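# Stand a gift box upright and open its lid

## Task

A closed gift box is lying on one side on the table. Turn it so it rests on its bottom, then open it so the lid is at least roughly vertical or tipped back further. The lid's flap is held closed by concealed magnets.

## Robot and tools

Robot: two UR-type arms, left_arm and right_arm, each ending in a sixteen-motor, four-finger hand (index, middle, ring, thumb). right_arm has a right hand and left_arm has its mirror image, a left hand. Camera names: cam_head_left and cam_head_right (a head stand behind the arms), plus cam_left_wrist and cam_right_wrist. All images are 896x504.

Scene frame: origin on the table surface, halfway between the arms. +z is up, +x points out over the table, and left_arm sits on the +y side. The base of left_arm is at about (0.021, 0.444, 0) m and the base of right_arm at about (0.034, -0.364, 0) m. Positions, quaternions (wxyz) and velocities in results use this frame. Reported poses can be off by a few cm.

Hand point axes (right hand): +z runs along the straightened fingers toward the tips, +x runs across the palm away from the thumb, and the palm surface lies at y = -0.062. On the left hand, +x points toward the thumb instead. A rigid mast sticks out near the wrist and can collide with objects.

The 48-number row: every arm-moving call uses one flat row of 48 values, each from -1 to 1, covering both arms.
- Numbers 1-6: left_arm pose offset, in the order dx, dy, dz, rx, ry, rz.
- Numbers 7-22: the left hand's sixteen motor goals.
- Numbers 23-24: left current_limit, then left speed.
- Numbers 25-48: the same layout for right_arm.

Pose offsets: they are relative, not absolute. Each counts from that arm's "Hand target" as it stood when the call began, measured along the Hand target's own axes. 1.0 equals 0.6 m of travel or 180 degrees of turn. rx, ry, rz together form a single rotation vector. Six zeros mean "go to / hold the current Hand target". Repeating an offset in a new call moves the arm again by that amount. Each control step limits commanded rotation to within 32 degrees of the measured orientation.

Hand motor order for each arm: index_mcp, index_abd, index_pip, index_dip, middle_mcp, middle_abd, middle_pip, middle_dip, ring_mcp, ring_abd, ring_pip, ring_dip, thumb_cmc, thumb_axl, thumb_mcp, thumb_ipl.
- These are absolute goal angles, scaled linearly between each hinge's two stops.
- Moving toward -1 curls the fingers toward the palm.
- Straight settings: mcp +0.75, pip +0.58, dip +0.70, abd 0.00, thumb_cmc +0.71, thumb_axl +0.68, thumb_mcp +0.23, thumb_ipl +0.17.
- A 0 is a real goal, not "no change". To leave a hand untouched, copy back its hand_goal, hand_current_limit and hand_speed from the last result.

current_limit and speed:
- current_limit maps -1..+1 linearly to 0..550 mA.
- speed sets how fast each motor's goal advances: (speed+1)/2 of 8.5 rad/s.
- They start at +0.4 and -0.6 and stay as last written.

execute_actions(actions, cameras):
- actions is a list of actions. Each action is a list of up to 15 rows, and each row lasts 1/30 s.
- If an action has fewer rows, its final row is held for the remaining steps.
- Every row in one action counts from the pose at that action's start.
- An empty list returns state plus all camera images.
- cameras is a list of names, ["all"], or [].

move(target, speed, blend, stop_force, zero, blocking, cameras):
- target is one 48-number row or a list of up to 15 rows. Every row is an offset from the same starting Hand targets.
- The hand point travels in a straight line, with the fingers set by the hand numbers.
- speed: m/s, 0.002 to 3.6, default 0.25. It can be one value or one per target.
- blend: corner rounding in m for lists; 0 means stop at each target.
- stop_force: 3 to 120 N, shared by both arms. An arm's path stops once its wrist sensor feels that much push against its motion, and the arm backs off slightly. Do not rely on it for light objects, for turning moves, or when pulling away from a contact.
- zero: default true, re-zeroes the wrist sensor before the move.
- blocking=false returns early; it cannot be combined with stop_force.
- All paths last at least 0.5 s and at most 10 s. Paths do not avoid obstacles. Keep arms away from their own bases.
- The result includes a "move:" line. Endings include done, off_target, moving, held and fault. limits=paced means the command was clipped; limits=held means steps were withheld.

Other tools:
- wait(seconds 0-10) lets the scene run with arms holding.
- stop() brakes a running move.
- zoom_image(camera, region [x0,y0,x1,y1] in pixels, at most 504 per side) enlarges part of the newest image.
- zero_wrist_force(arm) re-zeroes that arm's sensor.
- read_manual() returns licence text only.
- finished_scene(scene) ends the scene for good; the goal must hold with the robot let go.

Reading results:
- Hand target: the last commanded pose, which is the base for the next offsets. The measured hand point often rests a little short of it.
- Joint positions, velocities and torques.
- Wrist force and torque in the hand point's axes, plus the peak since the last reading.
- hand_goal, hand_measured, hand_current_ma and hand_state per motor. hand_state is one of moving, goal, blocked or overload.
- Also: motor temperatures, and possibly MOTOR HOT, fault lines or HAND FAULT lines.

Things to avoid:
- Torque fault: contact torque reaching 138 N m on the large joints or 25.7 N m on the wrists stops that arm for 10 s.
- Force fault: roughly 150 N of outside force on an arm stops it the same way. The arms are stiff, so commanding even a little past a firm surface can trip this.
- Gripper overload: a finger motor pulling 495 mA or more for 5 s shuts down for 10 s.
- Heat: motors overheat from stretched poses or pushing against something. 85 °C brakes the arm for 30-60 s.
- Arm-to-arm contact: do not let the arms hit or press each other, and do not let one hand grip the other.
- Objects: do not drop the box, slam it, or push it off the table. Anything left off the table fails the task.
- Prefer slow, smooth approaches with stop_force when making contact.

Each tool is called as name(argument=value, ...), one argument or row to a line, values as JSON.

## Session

execute_actions(
  actions=[],
)

zoom_image(
  camera="cam_head_left",
  region=[220, 220, 560, 460],
)

zoom_image(
  camera="cam_head_right",
  region=[220, 220, 560, 460],
)

Scene clock: 0.00 s.
left_arm: end_effector_position=(+0.4275, +0.5289, +0.2300) hand_goal=(+0.754, +0.000, +0.576, +0.696, +0.754, +0.000, +0.576, +0.696, +0.754, +0.000, +0.576, +0.696, +0.714, +0.678, +0.226, +0.168) hand_measured=(+0.754, +0.000, +0.576, +0.696, +0.754, +0.000, +0.576, +0.696, +0.754, +0.000, +0.576, +0.696, +0.714, +0.678, +0.226, +0.168) hand_current_ma=(+0, +0, +0, +0, +0, +0, +0, +0, +0, +0, +0, +0, +0, +0, +0, +0) hand_state=(goal, goal, goal, goal, goal, goal, goal, goal, goal, goal, goal, goal, goal, goal, goal, goal) hand_current_limit=0.40 hand_speed=-0.60 end_effector_quat_wxyz=(+0.000, +0.001, +1.000, +0.000) | right_arm: end_effector_position=(+0.4442, -0.4297, +0.2300) hand_goal=(+0.754, +0.000, +0.576, +0.696, +0.754, +0.000, +0.576, +0.696, +0.754, +0.000, +0.576, +0.696, +0.714, +0.678, +0.226, +0.168) hand_measured=(+0.754, +0.000, +0.576, +0.696, +0.754, +0.000, +0.576, +0.696, +0.754, +0.000, +0.576, +0.696, +0.714, +0.678, +0.226, +0.168) hand_current_ma=(+0, +0, +0, +0, +0, +0, +0, +0, +0, +0, +0, +0, +0, +0, +0, +0) hand_state=(goal, goal, goal, goal, goal, goal, goal, goal, goal, goal, goal, goal, goal, goal, goal, goal) hand_current_limit=0.40 hand_speed=-0.60 end_effector_quat_wxyz=(+0.000, +1.000, +0.023, +0.000)
Joint positions: left_arm=[3.458 -1.419 -2.042 -1.252 1.571 -1.255] | right_arm=[-0.316 -1.723 2.042 -1.89 -1.571 1.255]
Joint velocities: within noise
Joint torques (N m): no reading
Motor temperatures (°C): left_arm=[24 31 25 30 33 28] | right_arm=[24 30 23 26 30 29]
Wrist force (N): no reading
Wrist torque (N m): no reading
Wrist force, peak (N): no reading
Hand target: left_arm +0.4275, +0.5289, +0.2300; +0.000, +0.001, +1.000, +0.000 | right_arm +0.4442, -0.4297, +0.2300; +0.000, +1.000, +0.023, +0.000

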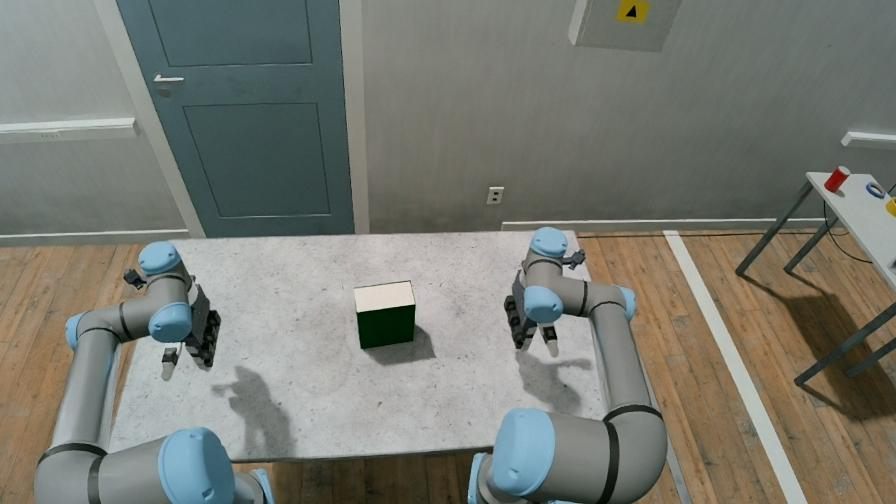

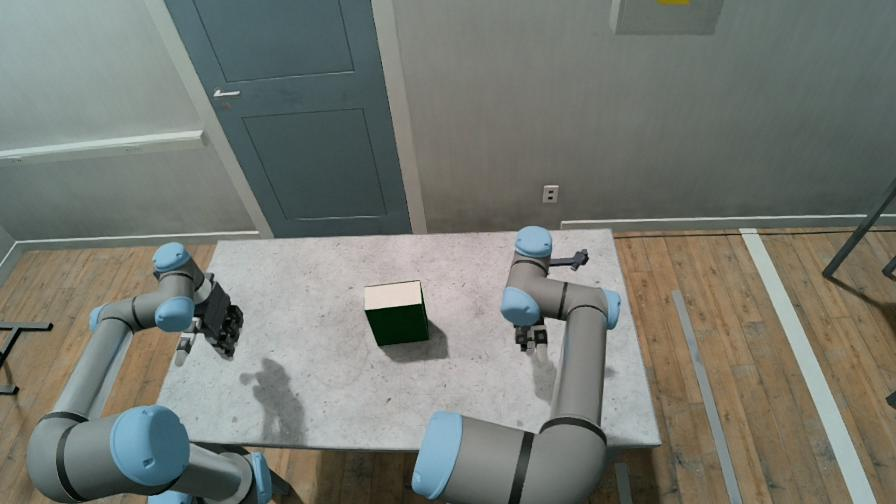

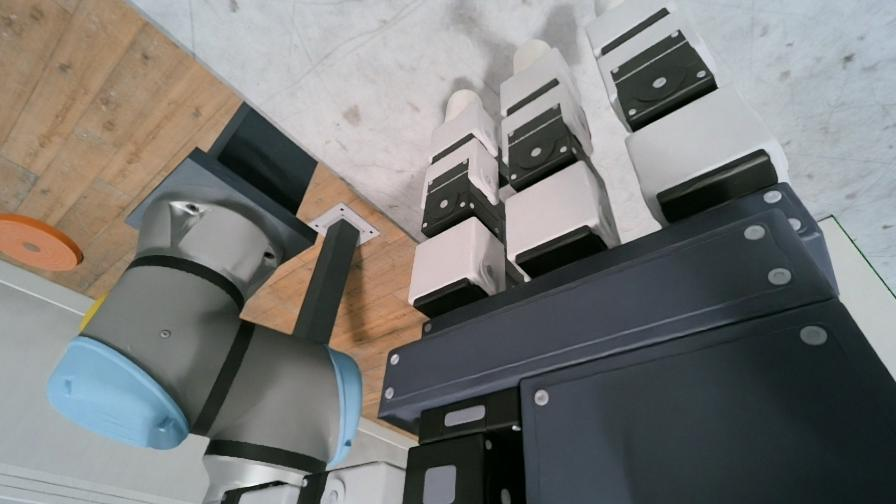

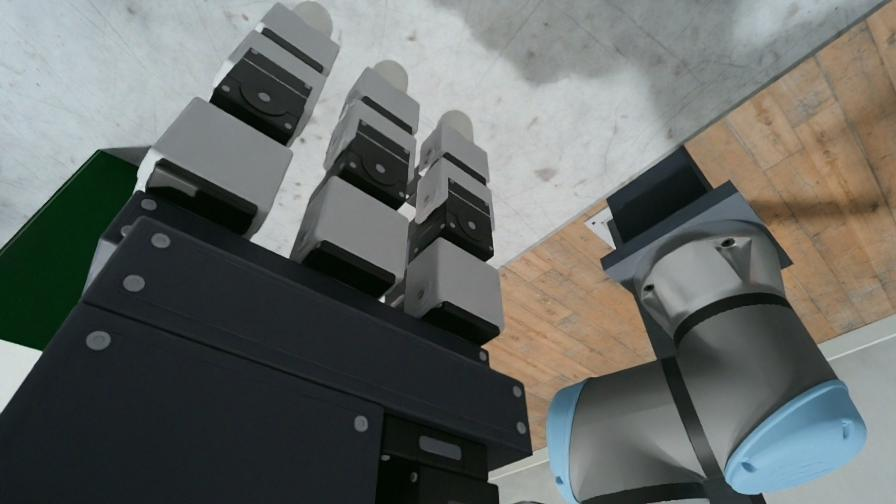

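Scaled by 1.482 from the camera's 896x504 image, which has a finer 1280x720 frame.

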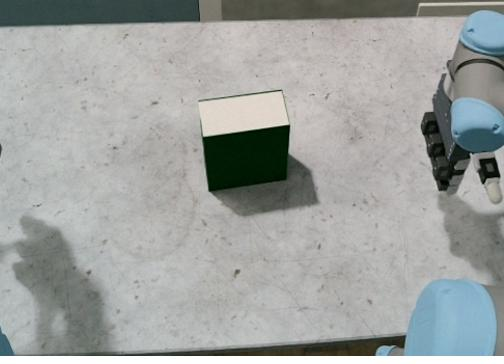

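Scaled by 1.482 from the camera's 896x504 image, which has a finer 1280x720 frame.

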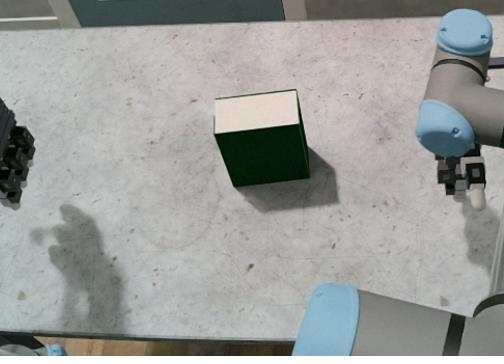

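zoom_image(
  camera="cam_head_left",
  region=[340, 265, 450, 365],
)

zoom_image(
  camera="cam_head_right",
  region=[340, 265, 450, 365],
)

Scaled by 4.582 from the camera's 896x504 image, which has a finer 1280x720 frame.

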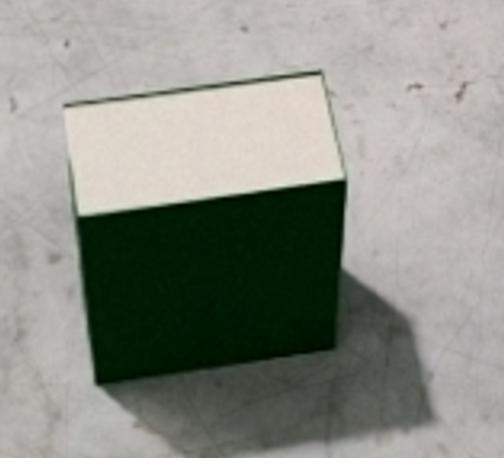

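Scaled by 4.582 from the camera's 896x504 image, which has a finer 1280x720 frame.

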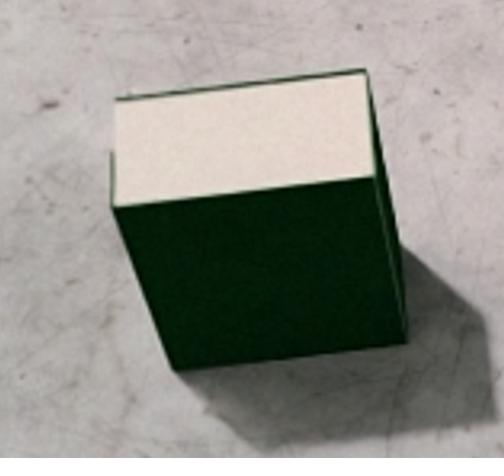

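move(
  target=[
    [0,0,-0.283,0,0,0, 0.342,0,0.577,0.696, -0.28,0,-0.76,-0.9, -0.28,0,-0.76,-0.9, 0.7,0.678,0.226,0.168,0.6,-0.4, 0,0,-0.283,0,0,0, 0.342,0,0.577,0.696, -0.28,0,-0.76,-0.9, -0.28,0,-0.76,-0.9, 0.7,0.678,0.226,0.168,0.6,-0.4],
    [-0.106,-0.693,-0.283,0,0,0.926, 0.342,0,0.577,0.696, -0.28,0,-0.76,-0.9, -0.28,0,-0.76,-0.9, 0.7,0.678,0.226,0.168,0.6,-0.4, 0.211,-0.449,-0.283,0,0,0.94, 0.342,0,0.577,0.696, -0.28,0,-0.76,-0.9, -0.28,0,-0.76,-0.9, 0.7,0.678,0.226,0.168,0.6,-0.4],
  ],
  speed=0.35,
  blend=0.03,
  cameras=["all"],
)

Scene clock: 174.40 s.
left_arm: end_effector_position=(+0.4906, +0.1131, +0.3998) hand_goal=(+0.342, +0.000, +0.578, +0.696, -0.280, +0.000, -0.760, -0.900, -0.280, +0.000, -0.760, -0.900, +0.700, +0.678, +0.226, +0.168) hand_measured=(+0.350, +0.000, +0.576, +0.696, -0.264, +0.000, -0.756, -0.898, -0.260, +0.000, -0.756, -0.898, +0.702, +0.678, +0.224, +0.168) hand_current_ma=(+17, +0, -1, +0, +41, +0, +6, +4, +51, +0, +5, +4, +3, -1, -5, +0) hand_state=(goal, goal, goal, goal, goal, goal, goal, goal, blocked, goal, goal, goal, goal, goal, goal, goal) hand_current_limit=0.60 hand_speed=-0.40 end_effector_quat_wxyz=(+0.000, +0.993, +0.116, +0.000) | right_arm: end_effector_position=(+0.5581, -0.1547, +0.3998) hand_goal=(+0.342, +0.000, +0.578, +0.696, -0.280, +0.000, -0.760, -0.900, -0.280, +0.000, -0.760, -0.900, +0.700, +0.678, +0.226, +0.168) hand_measured=(+0.352, +0.000, +0.576, +0.696, -0.264, +0.000, -0.756, -0.898, -0.264, +0.000, -0.756, -0.898, +0.702, +0.678, +0.224, +0.168) hand_current_ma=(+21, +0, -1, +0, +45, +0, +6, +4, +45, +0, +5, +4, +4, -1, -5, +0) hand_state=(goal, goal, goal, goal, goal, goal, goal, goal, goal, goal, goal, goal, goal, goal, goal, goal) hand_current_limit=0.60 hand_speed=-0.40 end_effector_quat_wxyz=(+0.000, -0.117, +0.993, +0.000)
Joint positions: left_arm=[2.879 -1.546 -1.488 -1.678 1.571 1.075] | right_arm=[-0.07 -1.503 1.393 -1.461 -1.571 4.453]
Joint torques (N m): left_arm=[-4.93 11.65 30.95 0.7 -1.82 1.85] | right_arm=[6.54 -36.4 -14.68 -2.16 -2.56 2.07]
Wrist force (N): left_arm=[-0.3 0.3 0.2] | right_arm=[-0.2 0.2 -0.7]
Wrist torque (N m): left_arm=[0.16 0.02 -0.20] | right_arm=[0.23 0.02 -0.01]
Wrist force, peak (N): left_arm=[-0.4 0.2 2.0] | right_arm=[-0.5 0.3 -1.9]
Hand target: left_arm +0.4906, +0.1131, +0.3998; +0.000, +0.993, +0.115, +0.000 | right_arm +0.5581, -0.1547, +0.3998; +0.000, -0.117, +0.993, +0.000
Off the commanded pose: left_arm 0.000 m, 0 deg | right_arm 0.000 m, 0 deg.
move: done

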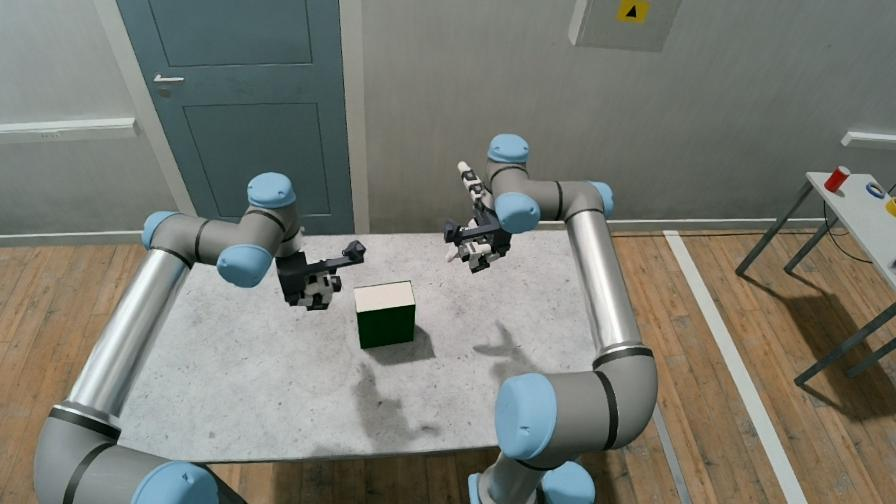

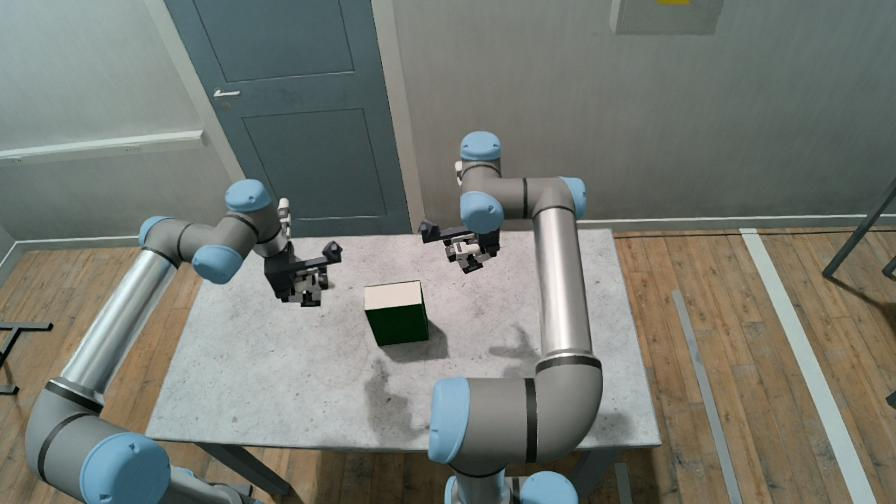

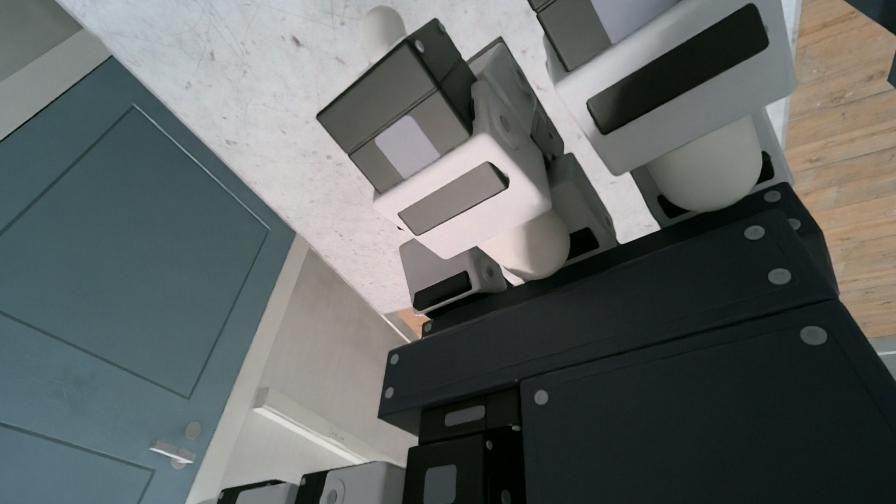

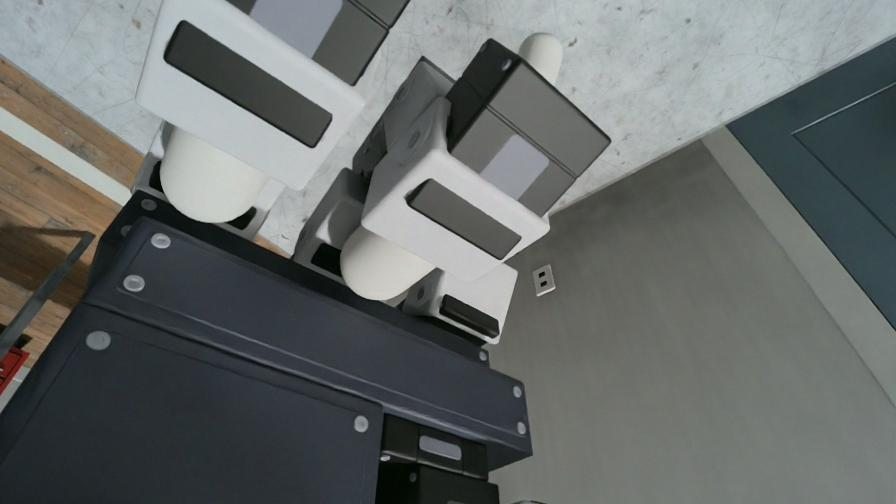

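move(
  target=[0,0.05,0.273,0,0,0, 0.342,0,0.577,0.696, -0.28,0,-0.76,-0.9, -0.28,0,-0.76,-0.9, 0.7,0.678,0.226,0.168,0.6,-0.4, 0,0.05,0.273,0,0,0, 0.342,0,0.577,0.696, -0.28,0,-0.76,-0.9, -0.28,0,-0.76,-0.9, 0.7,0.678,0.226,0.168,0.6,-0.4],
  speed=0.15,
  stop_force=6,
  cameras=["cam_head_left","cam_head_right"],
)

zoom_image(
  camera="cam_head_left",
  region=[290, 200, 490, 370],
)

zoom_image(
  camera="cam_head_right",
  region=[290, 200, 490, 370],
)

Scene clock: 206.63 s.
left_arm: end_effector_position=(+0.4975, +0.0839, +0.2360) hand_goal=(+0.342, +0.000, +0.578, +0.696, -0.280, +0.000, -0.760, -0.900, -0.280, +0.000, -0.760, -0.900, +0.700, +0.678, +0.226, +0.168) hand_measured=(+0.350, +0.000, +0.576, +0.696, -0.264, +0.000, -0.756, -0.898, -0.260, +0.000, -0.756, -0.898, +0.702, +0.678, +0.224, +0.168) hand_current_ma=(+17, +0, -1, +0, +39, +0, +6, +4, +49, +0, +5, +4, +3, -1, -5, +0) hand_state=(goal, goal, goal, goal, goal, goal, goal, goal, goal, goal, goal, goal, goal, goal, goal, goal) hand_current_limit=0.60 hand_speed=-0.40 end_effector_quat_wxyz=(+0.000, +0.993, +0.115, +0.000) | right_arm: end_effector_position=(+0.5511, -0.1255, +0.2360) hand_goal=(+0.342, +0.000, +0.578, +0.696, -0.280, +0.000, -0.760, -0.900, -0.280, +0.000, -0.760, -0.900, +0.700, +0.678, +0.226, +0.168) hand_measured=(+0.352, +0.000, +0.576, +0.696, -0.264, +0.000, -0.756, -0.898, -0.264, +0.000, -0.756, -0.898, +0.702, +0.678, +0.224, +0.168) hand_current_ma=(+21, +0, -1, +0, +42, +0, +6, +4, +43, +0, +5, +4, +4, -1, -5, +0) hand_state=(goal, goal, goal, goal, goal, goal, goal, goal, goal, goal, goal, goal, goal, goal, goal, goal) hand_current_limit=0.60 hand_speed=-0.40 end_effector_quat_wxyz=(+0.000, -0.117, +0.993, +0.000)
Joint positions: left_arm=[2.826 -1.638 -1.817 -1.257 1.571 1.022] | right_arm=[-0.014 -1.463 1.772 -1.88 -1.571 4.51]
Joint torques (N m): left_arm=[-6.13 14.81 10.07 4.93 -1.8 -1.52] | right_arm=[6.92 -14.21 -13.44 -4.2 2.98 2.26]
Wrist force (N): left_arm=[-0.2 0.1 0.3] | right_arm=[0.0 0.1 -0.7]
Wrist torque (N m): left_arm=[0.12 0.01 -0.06] | right_arm=[0.24 -0.03 -0.09]
Wrist force, peak (N): left_arm=[-0.2 0.6 1.0] | right_arm=[-0.2 0.0 -1.5]
Hand target: left_arm +0.4975, +0.0839, +0.2360; +0.000, +0.993, +0.115, +0.000 | right_arm +0.5511, -0.1255, +0.2360; +0.000, -0.117, +0.993, +0.000
Off the commanded pose: left_arm 0.000 m, 0 deg | right_arm 0.000 m, 0 deg.
move: done
Images, in order (width x height): cam_head_left 896x504, cam_head_right 896x504.

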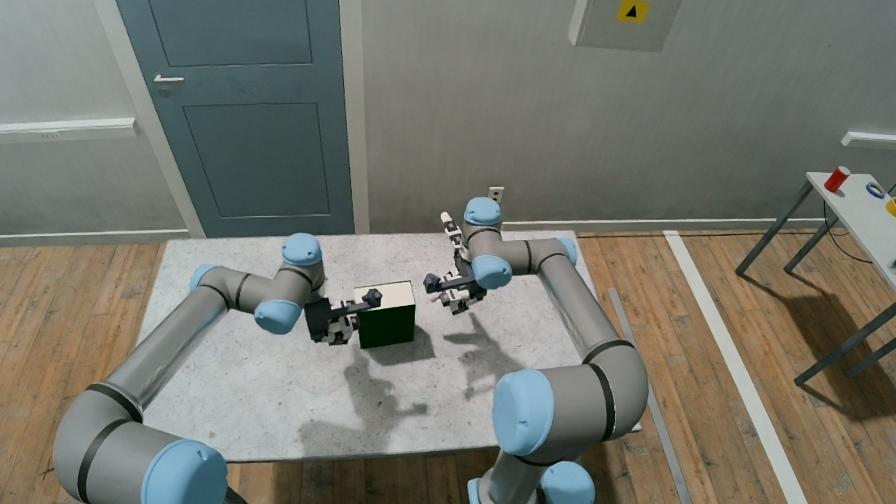

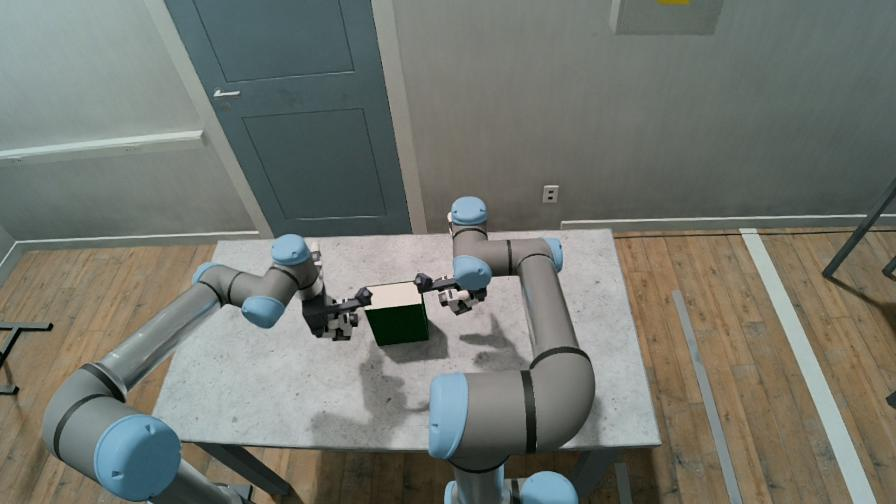

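Scaled by 2.520 from the camera's 896x504 image, which has a finer 1280x720 frame.

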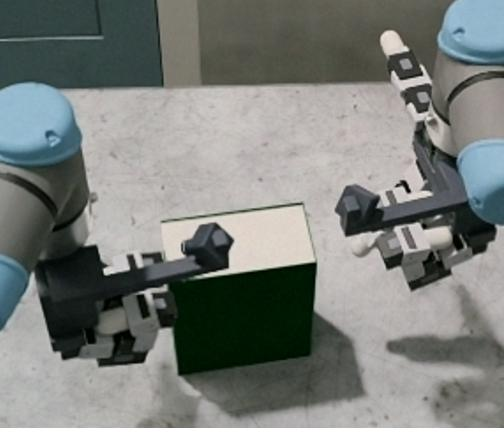

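Scaled by 2.520 from the camera's 896x504 image, which has a finer 1280x720 frame.

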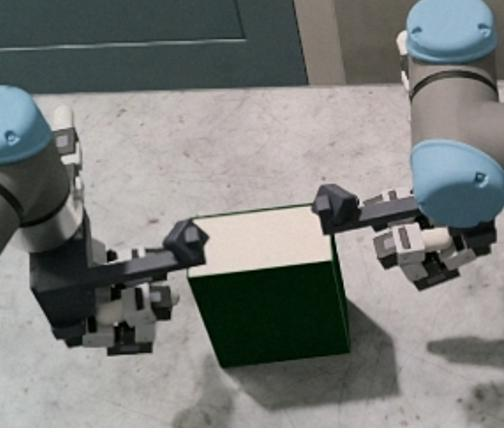

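move(
  target=[0,0.09,0,0,0,0, 0.342,0,0.577,0.696, -0.28,0,-0.76,-0.9, -0.28,0,-0.76,-0.9, 0.7,0.678,0.226,0.168,0.6,-0.4, 0,0.09,0,0,0,0, 0.342,0,0.577,0.696, -0.28,0,-0.76,-0.9, -0.28,0,-0.76,-0.9, 0.7,0.678,0.226,0.168,0.6,-0.4],
  speed=0.03,
  stop_force=3,
  cameras=["cam_head_left","cam_head_right"],
)

zoom_image(
  camera="cam_head_left",
  region=[290, 200, 490, 370],
)

zoom_image(
  camera="cam_head_right",
  region=[290, 200, 490, 370],
)

Scene clock: 224.50 s.
left_arm: end_effector_position=(+0.5059, +0.0479, +0.2360) hand_goal=(+0.342, +0.000, +0.578, +0.696, -0.280, +0.000, -0.760, -0.900, -0.280, +0.000, -0.760, -0.900, +0.700, +0.678, +0.226, +0.168) hand_measured=(+0.366, +0.000, +0.592, +0.700, -0.264, +0.000, -0.756, -0.898, -0.260, +0.000, -0.756, -0.898, +0.702, +0.678, +0.224, +0.168) hand_current_ma=(+66, +0, +27, +7, +39, +0, +6, +4, +49, +0, +5, +3, +3, -1, -5, +0) hand_state=(blocked, goal, goal, goal, goal, goal, goal, goal, goal, goal, goal, goal, goal, goal, goal, goal) hand_current_limit=0.60 hand_speed=-0.40 end_effector_quat_wxyz=(+0.000, +0.993, +0.115, +0.000) | right_arm: end_effector_position=(+0.5424, -0.0891, +0.2360) hand_goal=(+0.342, +0.000, +0.578, +0.696, -0.280, +0.000, -0.760, -0.900, -0.280, +0.000, -0.760, -0.900, +0.700, +0.678, +0.226, +0.168) hand_measured=(+0.368, +0.000, +0.590, +0.700, -0.264, +0.000, -0.756, -0.898, -0.264, +0.000, -0.756, -0.898, +0.702, +0.678, +0.224, +0.168) hand_current_ma=(+79, +0, +30, +8, +42, +0, +6, +4, +43, +0, +5, +4, +3, -1, -5, +0) hand_state=(blocked, goal, goal, goal, goal, goal, goal, goal, goal, goal, goal, goal, goal, goal, goal, goal) hand_current_limit=0.60 hand_speed=-0.40 end_effector_quat_wxyz=(+0.000, -0.117, +0.993, +0.000)
Joint positions: left_arm=[2.766 -1.703 -1.745 -1.264 1.571 0.962] | right_arm=[0.057 -1.455 1.764 -1.879 -1.571 4.581]
Joint torques (N m): left_arm=[7.75 44.68 9.79 5.17 -1.52 1.83] | right_arm=[-6.16 -37.6 -14.03 -3.84 2.81 -1.7]
Wrist force (N): left_arm=[-0.2 0.1 0.6] | right_arm=[-0.1 -0.1 -0.5]
Wrist torque (N m): left_arm=[0.16 0.04 -0.22] | right_arm=[0.28 -0.03 0.13]
Wrist force, peak (N): left_arm=[-0.3 -2.6 -2.0] | right_arm=[0.4 -3.0 -2.9]
Hand target: left_arm +0.5059, +0.0479, +0.2360; +0.000, +0.993, +0.115, +0.000 (not the last commanded pose) | right_arm +0.5424, -0.0891, +0.2360; +0.000, -0.117, +0.993, +0.000 (not the last commanded pose)
Off the commanded pose: left_arm 0.017 m, 0 deg | right_arm 0.017 m, 0 deg.
move: contact (left_arm; braked when a check withheld steps of right_arm), contact (right_arm); limits=held
pose unreachable (right arm): on one or more control steps of this call, first in action 0 (counted from 0), this arm could not follow its commanded pose, so it was not sent that pose on those steps. It may still have moved: this result reports where it is.
cause: moving toward the commanded pose would bring a part of the arm too close to another arm (a part of this arm just beyond joint 6 (wrist 3) and a part of the left arm just beyond its joint 6 (wrist 3), along the way the arms are being sent, or toward where that arm still pushes).
Images, in order (width x height): cam_head_left 896x504, cam_head_right 896x504.

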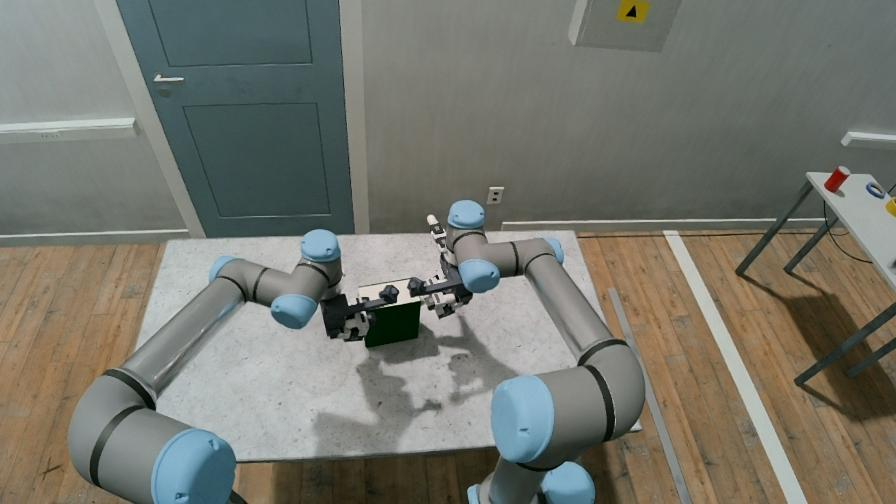

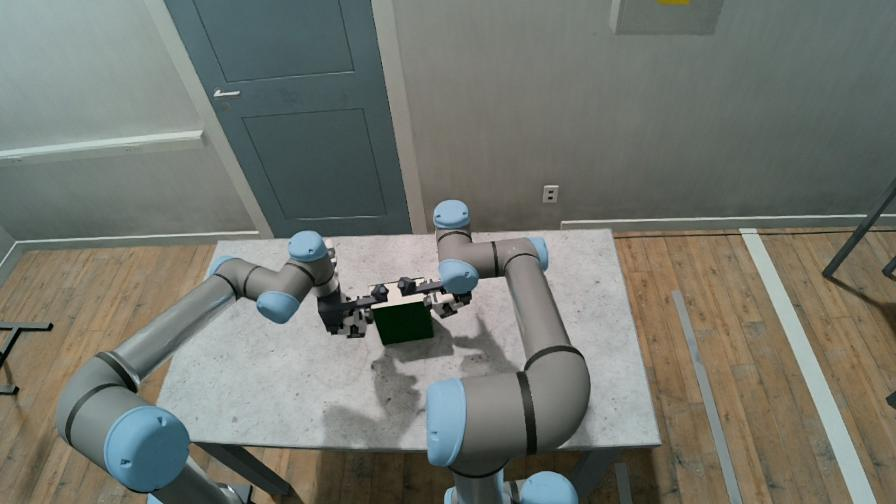

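Scaled by 2.520 from the camera's 896x504 image, which has a finer 1280x720 frame.

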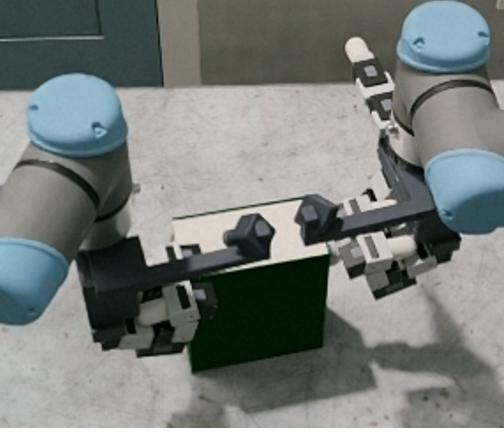

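Scaled by 2.520 from the camera's 896x504 image, which has a finer 1280x720 frame.

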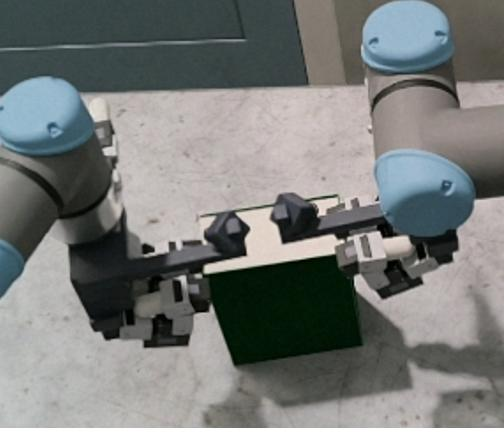

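move(
  target=[
    [0,0,0,0,0,0, 0.12,0,0.577,0.696, -0.28,0,-0.76,-0.9, -0.28,0,-0.76,-0.9, 0.7,0.678,0.226,0.168,0.7,-0.8, 0,0,0,0,0,0, 0.12,0,0.577,0.696, -0.28,0,-0.76,-0.9, -0.28,0,-0.76,-0.9, 0.7,0.678,0.226,0.168,0.7,-0.8],
    [0,0,-0.05,0,0,0, 0.12,0,0.577,0.696, -0.28,0,-0.76,-0.9, -0.28,0,-0.76,-0.9, 0.7,0.678,0.226,0.168,0.7,-0.8, 0,0,-0.05,0,0,0, 0.12,0,0.577,0.696, -0.28,0,-0.76,-0.9, -0.28,0,-0.76,-0.9, 0.7,0.678,0.226,0.168,0.7,-0.8],
  ],
  speed=0.03,
  cameras=["cam_head_left","cam_head_right"],
)

zoom_image(
  camera="cam_head_left",
  region=[290, 200, 490, 370],
)

Scene clock: 258.50 s.
left_arm: end_effector_position=(+0.5059, +0.0479, +0.2659) hand_goal=(+0.120, +0.000, +0.578, +0.696, -0.280, +0.000, -0.760, -0.900, -0.280, +0.000, -0.760, -0.900, +0.700, +0.678, +0.226, +0.168) hand_measured=(+0.340, +0.000, +0.608, +0.712, -0.264, +0.000, -0.756, -0.898, -0.260, +0.000, -0.756, -0.898, +0.702, +0.678, +0.224, +0.168) hand_current_ma=(+467, +0, +76, +36, +39, +0, +6, +4, +49, +0, +5, +3, +3, -1, -5, +0) hand_state=(blocked, goal, blocked, goal, goal, goal, goal, goal, goal, goal, goal, goal, goal, goal, goal, goal) hand_current_limit=0.70 hand_speed=-0.80 end_effector_quat_wxyz=(+0.000, +0.993, +0.115, +0.000) | right_arm: end_effector_position=(+0.5424, -0.0891, +0.2659) hand_goal=(+0.120, +0.000, +0.578, +0.696, -0.280, +0.000, -0.760, -0.900, -0.280, +0.000, -0.760, -0.900, +0.700, +0.678, +0.226, +0.168) hand_measured=(+0.354, +0.000, +0.610, +0.716, -0.264, +0.000, -0.756, -0.898, -0.264, +0.000, -0.756, -0.898, +0.702, +0.678, +0.224, +0.168) hand_current_ma=(+467, +0, +88, +49, +42, +0, +6, +4, +43, +0, +5, +4, +3, -1, -5, +0) hand_state=(blocked, goal, blocked, goal, goal, goal, goal, goal, goal, goal, goal, goal, goal, goal, goal, goal) hand_current_limit=0.70 hand_speed=-0.80 end_effector_quat_wxyz=(+0.000, -0.117, +0.993, +0.000)
Joint positions: left_arm=[2.766 -1.684 -1.688 -1.341 1.571 0.962] | right_arm=[0.057 -1.475 1.706 -1.802 -1.571 4.581]
Joint torques (N m): left_arm=[1.92 44.81 32.48 1.66 -1.27 1.95] | right_arm=[0.37 -37.8 -36.58 -0.77 2.27 -1.5]
Wrist force (N): left_arm=[-0.4 -2.1 0.9] | right_arm=[-0.2 -2.2 -0.1]
Wrist torque (N m): left_arm=[0.35 0.00 -0.28] | right_arm=[0.44 0.01 0.20]
Wrist force, peak (N): left_arm=[-0.4 -2.3 1.0] | right_arm=[0.0 -2.7 0.4]
Hand target: left_arm +0.5059, +0.0479, +0.2660; +0.000, +0.993, +0.115, +0.000 | right_arm +0.5424, -0.0891, +0.2660; +0.000, -0.117, +0.993, +0.000
Off the commanded pose: left_arm 0.000 m, 0 deg | right_arm 0.000 m, 0 deg.
move: done
Images, in order (width x height): cam_head_left 896x504, cam_head_right 896x504.

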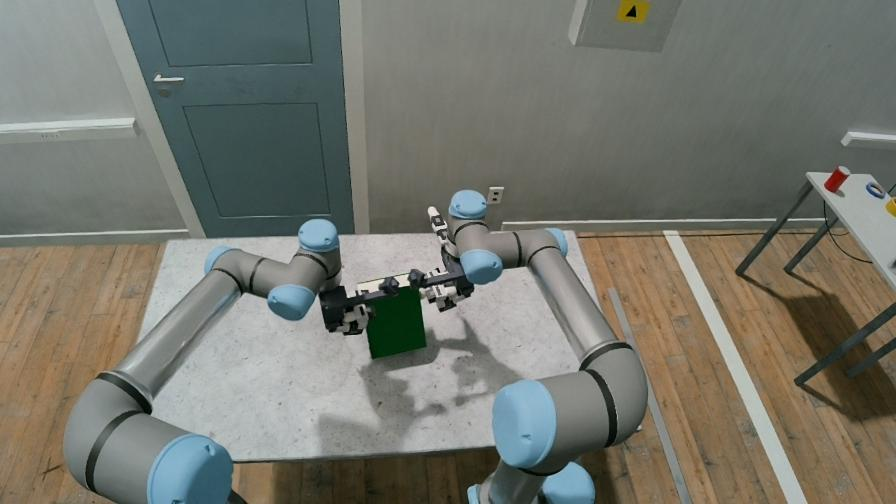

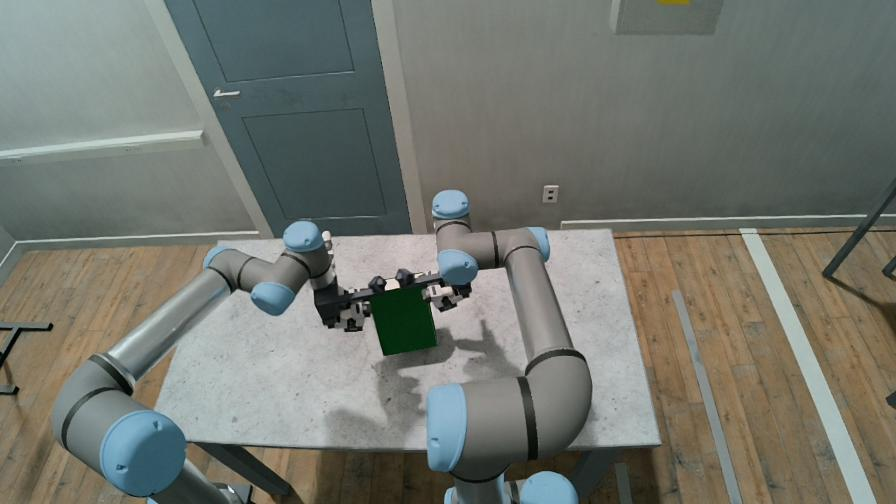

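Scaled by 2.520 from the camera's 896x504 image, which has a finer 1280x720 frame.

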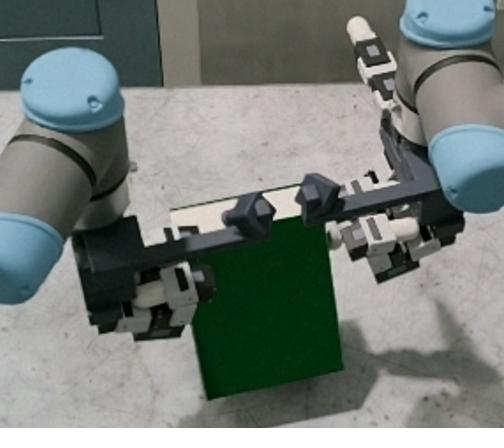

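move(
  target=[
    [0.0158,-0.0265,0,0,0,0.0889, 0.12,0,0.577,0.696, -0.28,0,-0.76,-0.9, -0.28,0,-0.76,-0.9, 0.7,0.678,0.226,0.168,0.7,-0.8, 0.0562,0.0365,0,0,0,0.0889, 0.12,0,0.577,0.696, -0.28,0,-0.76,-0.9, -0.28,0,-0.76,-0.9, 0.7,0.678,0.226,0.168,0.7,-0.8],
    [0.0317,-0.0425,0,0,0,0.1778, 0.12,0,0.577,0.696, -0.28,0,-0.76,-0.9, -0.28,0,-0.76,-0.9, 0.7,0.678,0.226,0.168,0.7,-0.8, 0.1067,0.082,0,0,0,0.1778, 0.12,0,0.577,0.696, -0.28,0,-0.76,-0.9, -0.28,0,-0.76,-0.9, 0.7,0.678,0.226,0.168,0.7,-0.8],
    [0.0447,-0.0485,0,0,0,0.2667, 0.12,0,0.577,0.696, -0.28,0,-0.76,-0.9, -0.28,0,-0.76,-0.9, 0.7,0.678,0.226,0.168,0.7,-0.8, 0.149,0.1343,0,0,0,0.2667, 0.12,0,0.577,0.696, -0.28,0,-0.76,-0.9, -0.28,0,-0.76,-0.9, 0.7,0.678,0.226,0.168,0.7,-0.8],
  ],
  speed=0.06,
  blend=0.005,
  cameras=["cam_head_left","cam_head_right"],
)

zoom_image(
  camera="cam_head_left",
  region=[290, 200, 490, 390],
)

zoom_image(
  camera="cam_head_right",
  region=[290, 200, 490, 390],
)

Scene clock: 295.63 s.
left_arm: end_effector_position=(+0.5254, +0.0824, +0.2660) hand_goal=(+0.120, +0.000, +0.578, +0.696, -0.280, +0.000, -0.760, -0.900, -0.280, +0.000, -0.760, -0.900, +0.700, +0.678, +0.226, +0.168) hand_measured=(+0.308, +0.000, +0.616, +0.716, -0.264, +0.000, -0.756, -0.898, -0.260, +0.000, -0.756, -0.898, +0.702, +0.678, +0.224, +0.168) hand_current_ma=(+467, +0, +103, +50, +39, +0, +6, +4, +49, +0, +5, +3, +3, -1, -5, +0) hand_state=(blocked, goal, blocked, blocked, goal, goal, goal, goal, goal, goal, goal, goal, goal, goal, goal, goal) hand_current_limit=0.70 hand_speed=-0.80 end_effector_quat_wxyz=(+0.000, +0.954, -0.299, +0.000) | right_arm: end_effector_position=(+0.4367, -0.0316, +0.2660) hand_goal=(+0.120, +0.000, +0.578, +0.696, -0.280, +0.000, -0.760, -0.900, -0.280, +0.000, -0.760, -0.900, +0.700, +0.678, +0.226, +0.168) hand_measured=(+0.354, +0.000, +0.616, +0.720, -0.264, +0.000, -0.756, -0.898, -0.264, +0.000, -0.756, -0.898, +0.702, +0.678, +0.224, +0.168) hand_current_ma=(+467, +0, +114, +64, +42, +0, +6, +4, +43, +0, +5, +4, +3, -1, -5, +0) hand_state=(blocked, goal, blocked, blocked, goal, goal, goal, goal, goal, goal, goal, goal, goal, goal, goal, goal) hand_current_limit=0.70 hand_speed=-0.80 end_effector_quat_wxyz=(+0.000, +0.297, +0.955, +0.000)
Joint positions: left_arm=[2.884 -1.817 -1.527 -1.368 1.571 1.918] | right_arm=[0.327 -1.735 1.957 -1.792 -1.571 5.689]
Joint torques (N m): left_arm=[6.7 23.54 31.38 0.43 -2.61 1.83] | right_arm=[7.63 -26.57 -16 -1.74 -2.15 2.15]
Wrist force (N): left_arm=[0.1 -1.8 0.9] | right_arm=[-0.1 -2.2 0.8]
Wrist torque (N m): left_arm=[0.42 -0.02 -0.26] | right_arm=[0.33 0.05 0.06]
Wrist force, peak (N): left_arm=[-0.2 -3.1 1.0] | right_arm=[0.1 -3.7 0.4]
Hand target: left_arm +0.5254, +0.0824, +0.2660; +0.000, +0.954, -0.299, +0.000 | right_arm +0.4366, -0.0316, +0.2660; +0.000, +0.297, +0.955, +0.000
Off the commanded pose: left_arm 0.000 m, 0 deg | right_arm 0.000 m, 0 deg.
move: done
Images, in order (width x height): cam_head_left 896x504, cam_head_right 896x504.

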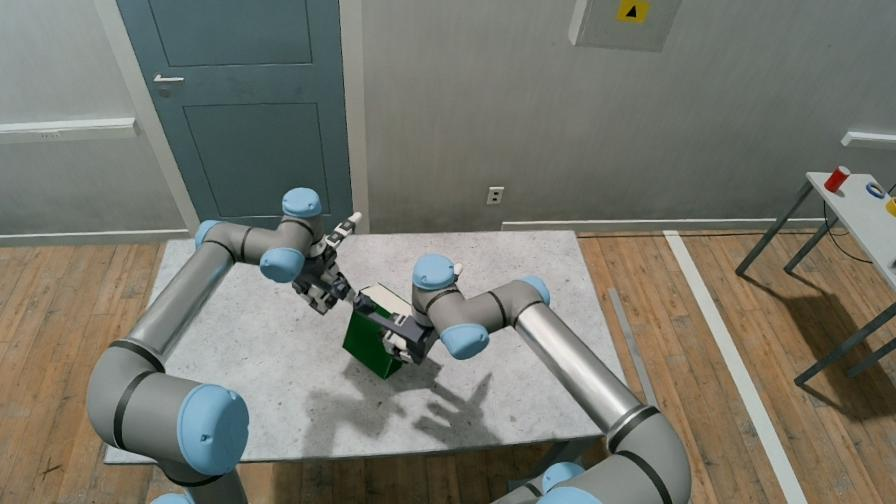

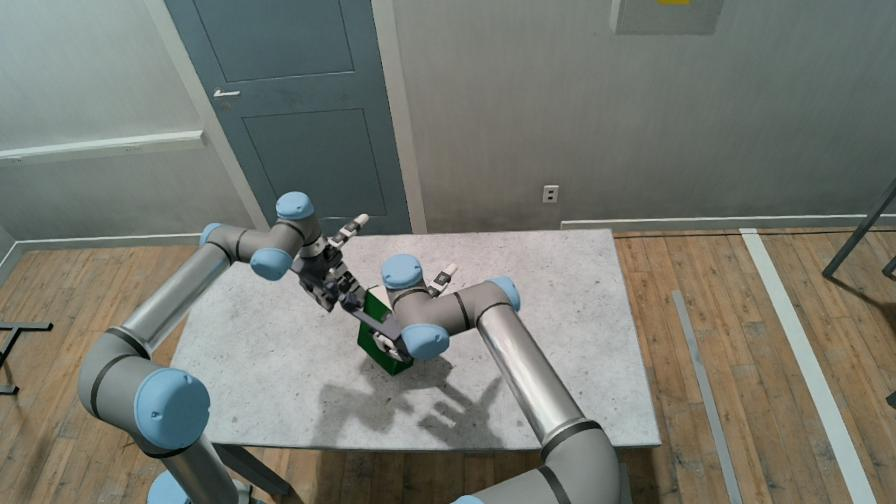

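Scaled by 2.520 from the camera's 896x504 image, which has a finer 1280x720 frame.

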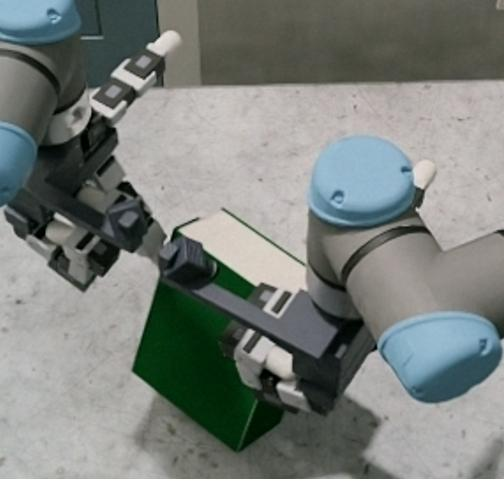

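Scaled by 2.520 from the camera's 896x504 image, which has a finer 1280x720 frame.

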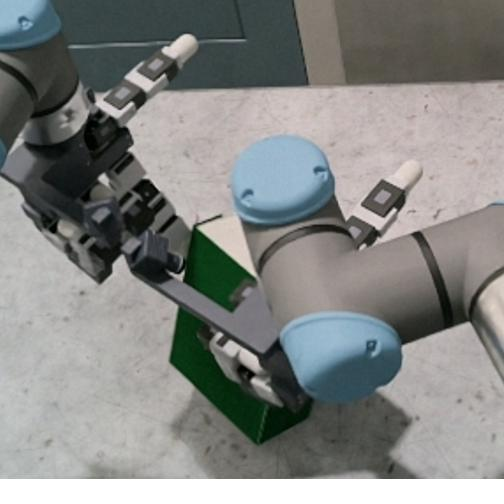

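move(
  target=[
    [-0.0105,0.014,0,0,0,0.111, 0.12,0,0.577,0.696, -0.28,0,-0.76,-0.9, -0.28,0,-0.76,-0.9, 0.7,0.678,0.226,0.168,0.7,-0.8, 0.1,0.0018,0,0,0,0.111, 0.12,0,0.577,0.696, -0.28,0,-0.76,-0.9, -0.28,0,-0.76,-0.9, 0.7,0.678,0.226,0.168,0.7,-0.8],
    [-0.0223,0.0443,0,0,0,0.222, 0.12,0,0.577,0.696, -0.28,0,-0.76,-0.9, -0.28,0,-0.76,-0.9, 0.7,0.678,0.226,0.168,0.7,-0.8, 0.19,0.0168,0,0,0,0.222, 0.12,0,0.577,0.696, -0.28,0,-0.76,-0.9, -0.28,0,-0.76,-0.9, 0.7,0.678,0.226,0.168,0.7,-0.8],
  ],
  speed=0.06,
  blend=0.005,
  cameras=["cam_head_left","cam_head_right"],
)

zoom_image(
  camera="cam_head_left",
  region=[270, 220, 490, 430],
)

zoom_image(
  camera="cam_head_right",
  region=[270, 220, 490, 430],
)

Scene clock: 328.50 s.
left_arm: end_effector_position=(+0.4992, +0.0682, +0.2660) hand_goal=(+0.120, +0.000, +0.578, +0.696, -0.280, +0.000, -0.760, -0.900, -0.280, +0.000, -0.760, -0.900, +0.700, +0.678, +0.226, +0.168) hand_measured=(+0.258, +0.002, +0.618, +0.718, -0.264, +0.000, -0.756, -0.898, -0.260, +0.000, -0.756, -0.898, +0.702, +0.678, +0.224, +0.168) hand_current_ma=(+467, +3, +116, +56, +39, +0, +6, +4, +49, +0, +5, +3, +3, -1, -5, +0) hand_state=(blocked, goal, blocked, blocked, goal, goal, goal, goal, goal, goal, goal, goal, goal, goal, goal, goal) hand_current_limit=0.70 hand_speed=-0.80 end_effector_quat_wxyz=(+0.000, +0.795, -0.607, +0.000) | right_arm: end_effector_position=(+0.3489, +0.0408, +0.2660) hand_goal=(+0.120, +0.000, +0.578, +0.696, -0.280, +0.000, -0.760, -0.900, -0.280, +0.000, -0.760, -0.900, +0.700, +0.678, +0.226, +0.168) hand_measured=(+0.328, -0.010, +0.622, +0.718, -0.264, +0.000, -0.756, -0.898, -0.264, +0.000, -0.756, -0.898, +0.702, +0.678, +0.224, +0.168) hand_current_ma=(+467, -18, +133, +58, +42, +0, +6, +4, +43, +0, +5, +4, +3, -1, -5, +0) hand_state=(blocked, goal, blocked, blocked, goal, goal, goal, goal, goal, goal, goal, goal, goal, goal, goal, goal) hand_current_limit=0.70 hand_speed=-0.80 end_effector_quat_wxyz=(-0.080, +0.460, +0.884, +0.026)
Joint positions: left_arm=[2.811 -1.921 -1.39 -1.401 1.571 2.543] | right_arm=[0.569 -1.741 1.947 -1.749 -1.405 6.284]
Joint torques (N m): left_arm=[-7.17 30.17 31.42 -0.14 -2.44 1.8] | right_arm=[-4.99 -3.55 -38.34 -2.01 2.64 2.05]
Wrist force (N): left_arm=[-0.2 -2.6 1.1] | right_arm=[0.6 -2.5 0.9]
Wrist torque (N m): left_arm=[0.43 -0.01 -0.24] | right_arm=[0.27 0.20 0.11]
Wrist force, peak (N): left_arm=[-0.1 -3.5 0.6] | right_arm=[0.5 -3.9 0.7]
Hand target: left_arm +0.4992, +0.0682, +0.2660; +0.000, +0.795, -0.607, +0.000 | right_arm +0.3484, +0.0414, +0.2660; +0.000, +0.605, +0.796, +0.000
Off the commanded pose: left_arm 0.000 m, 0 deg | right_arm 0.001 m, 22 deg.
joint sent to its limit (right arm) — joint 6 (wrist 3), upper limit. The joint targets are off in orientation, not in position.
move: off_target (right_arm)
Images, in order (width x height): cam_head_left 896x504, cam_head_right 896x504.

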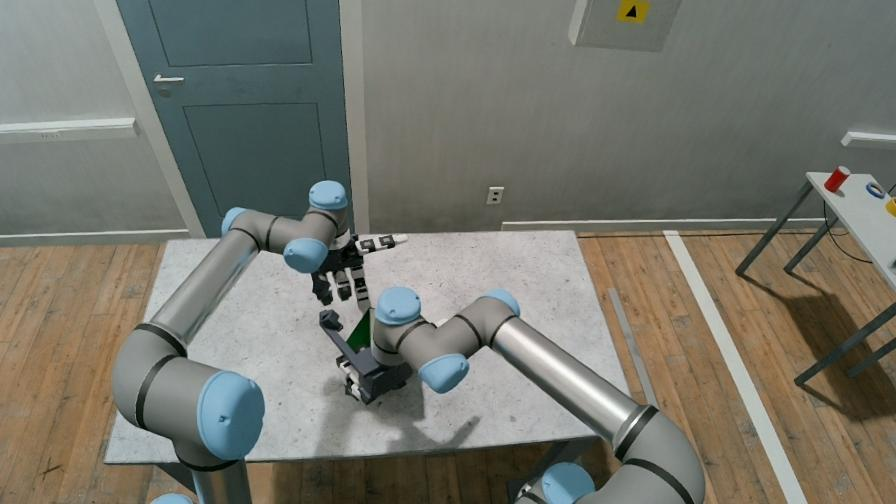

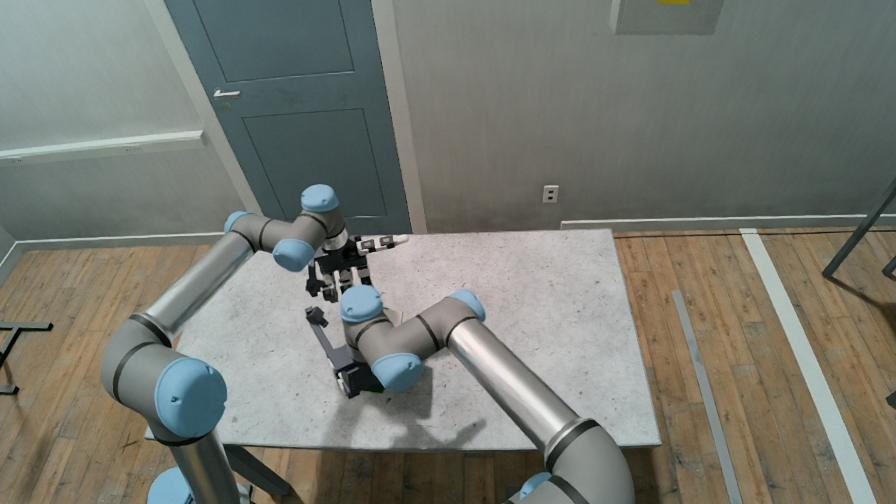

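Scaled by 2.291 from the camera's 896x504 image, which has a finer 1280x720 frame.

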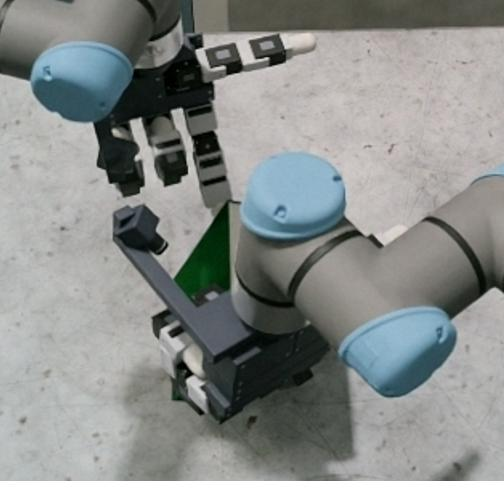

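Scaled by 2.291 from the camera's 896x504 image, which has a finer 1280x720 frame.

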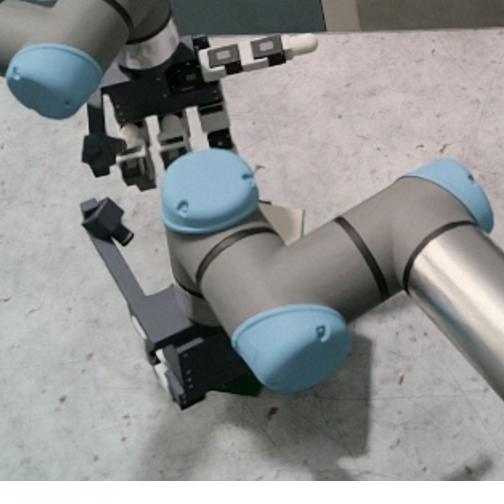

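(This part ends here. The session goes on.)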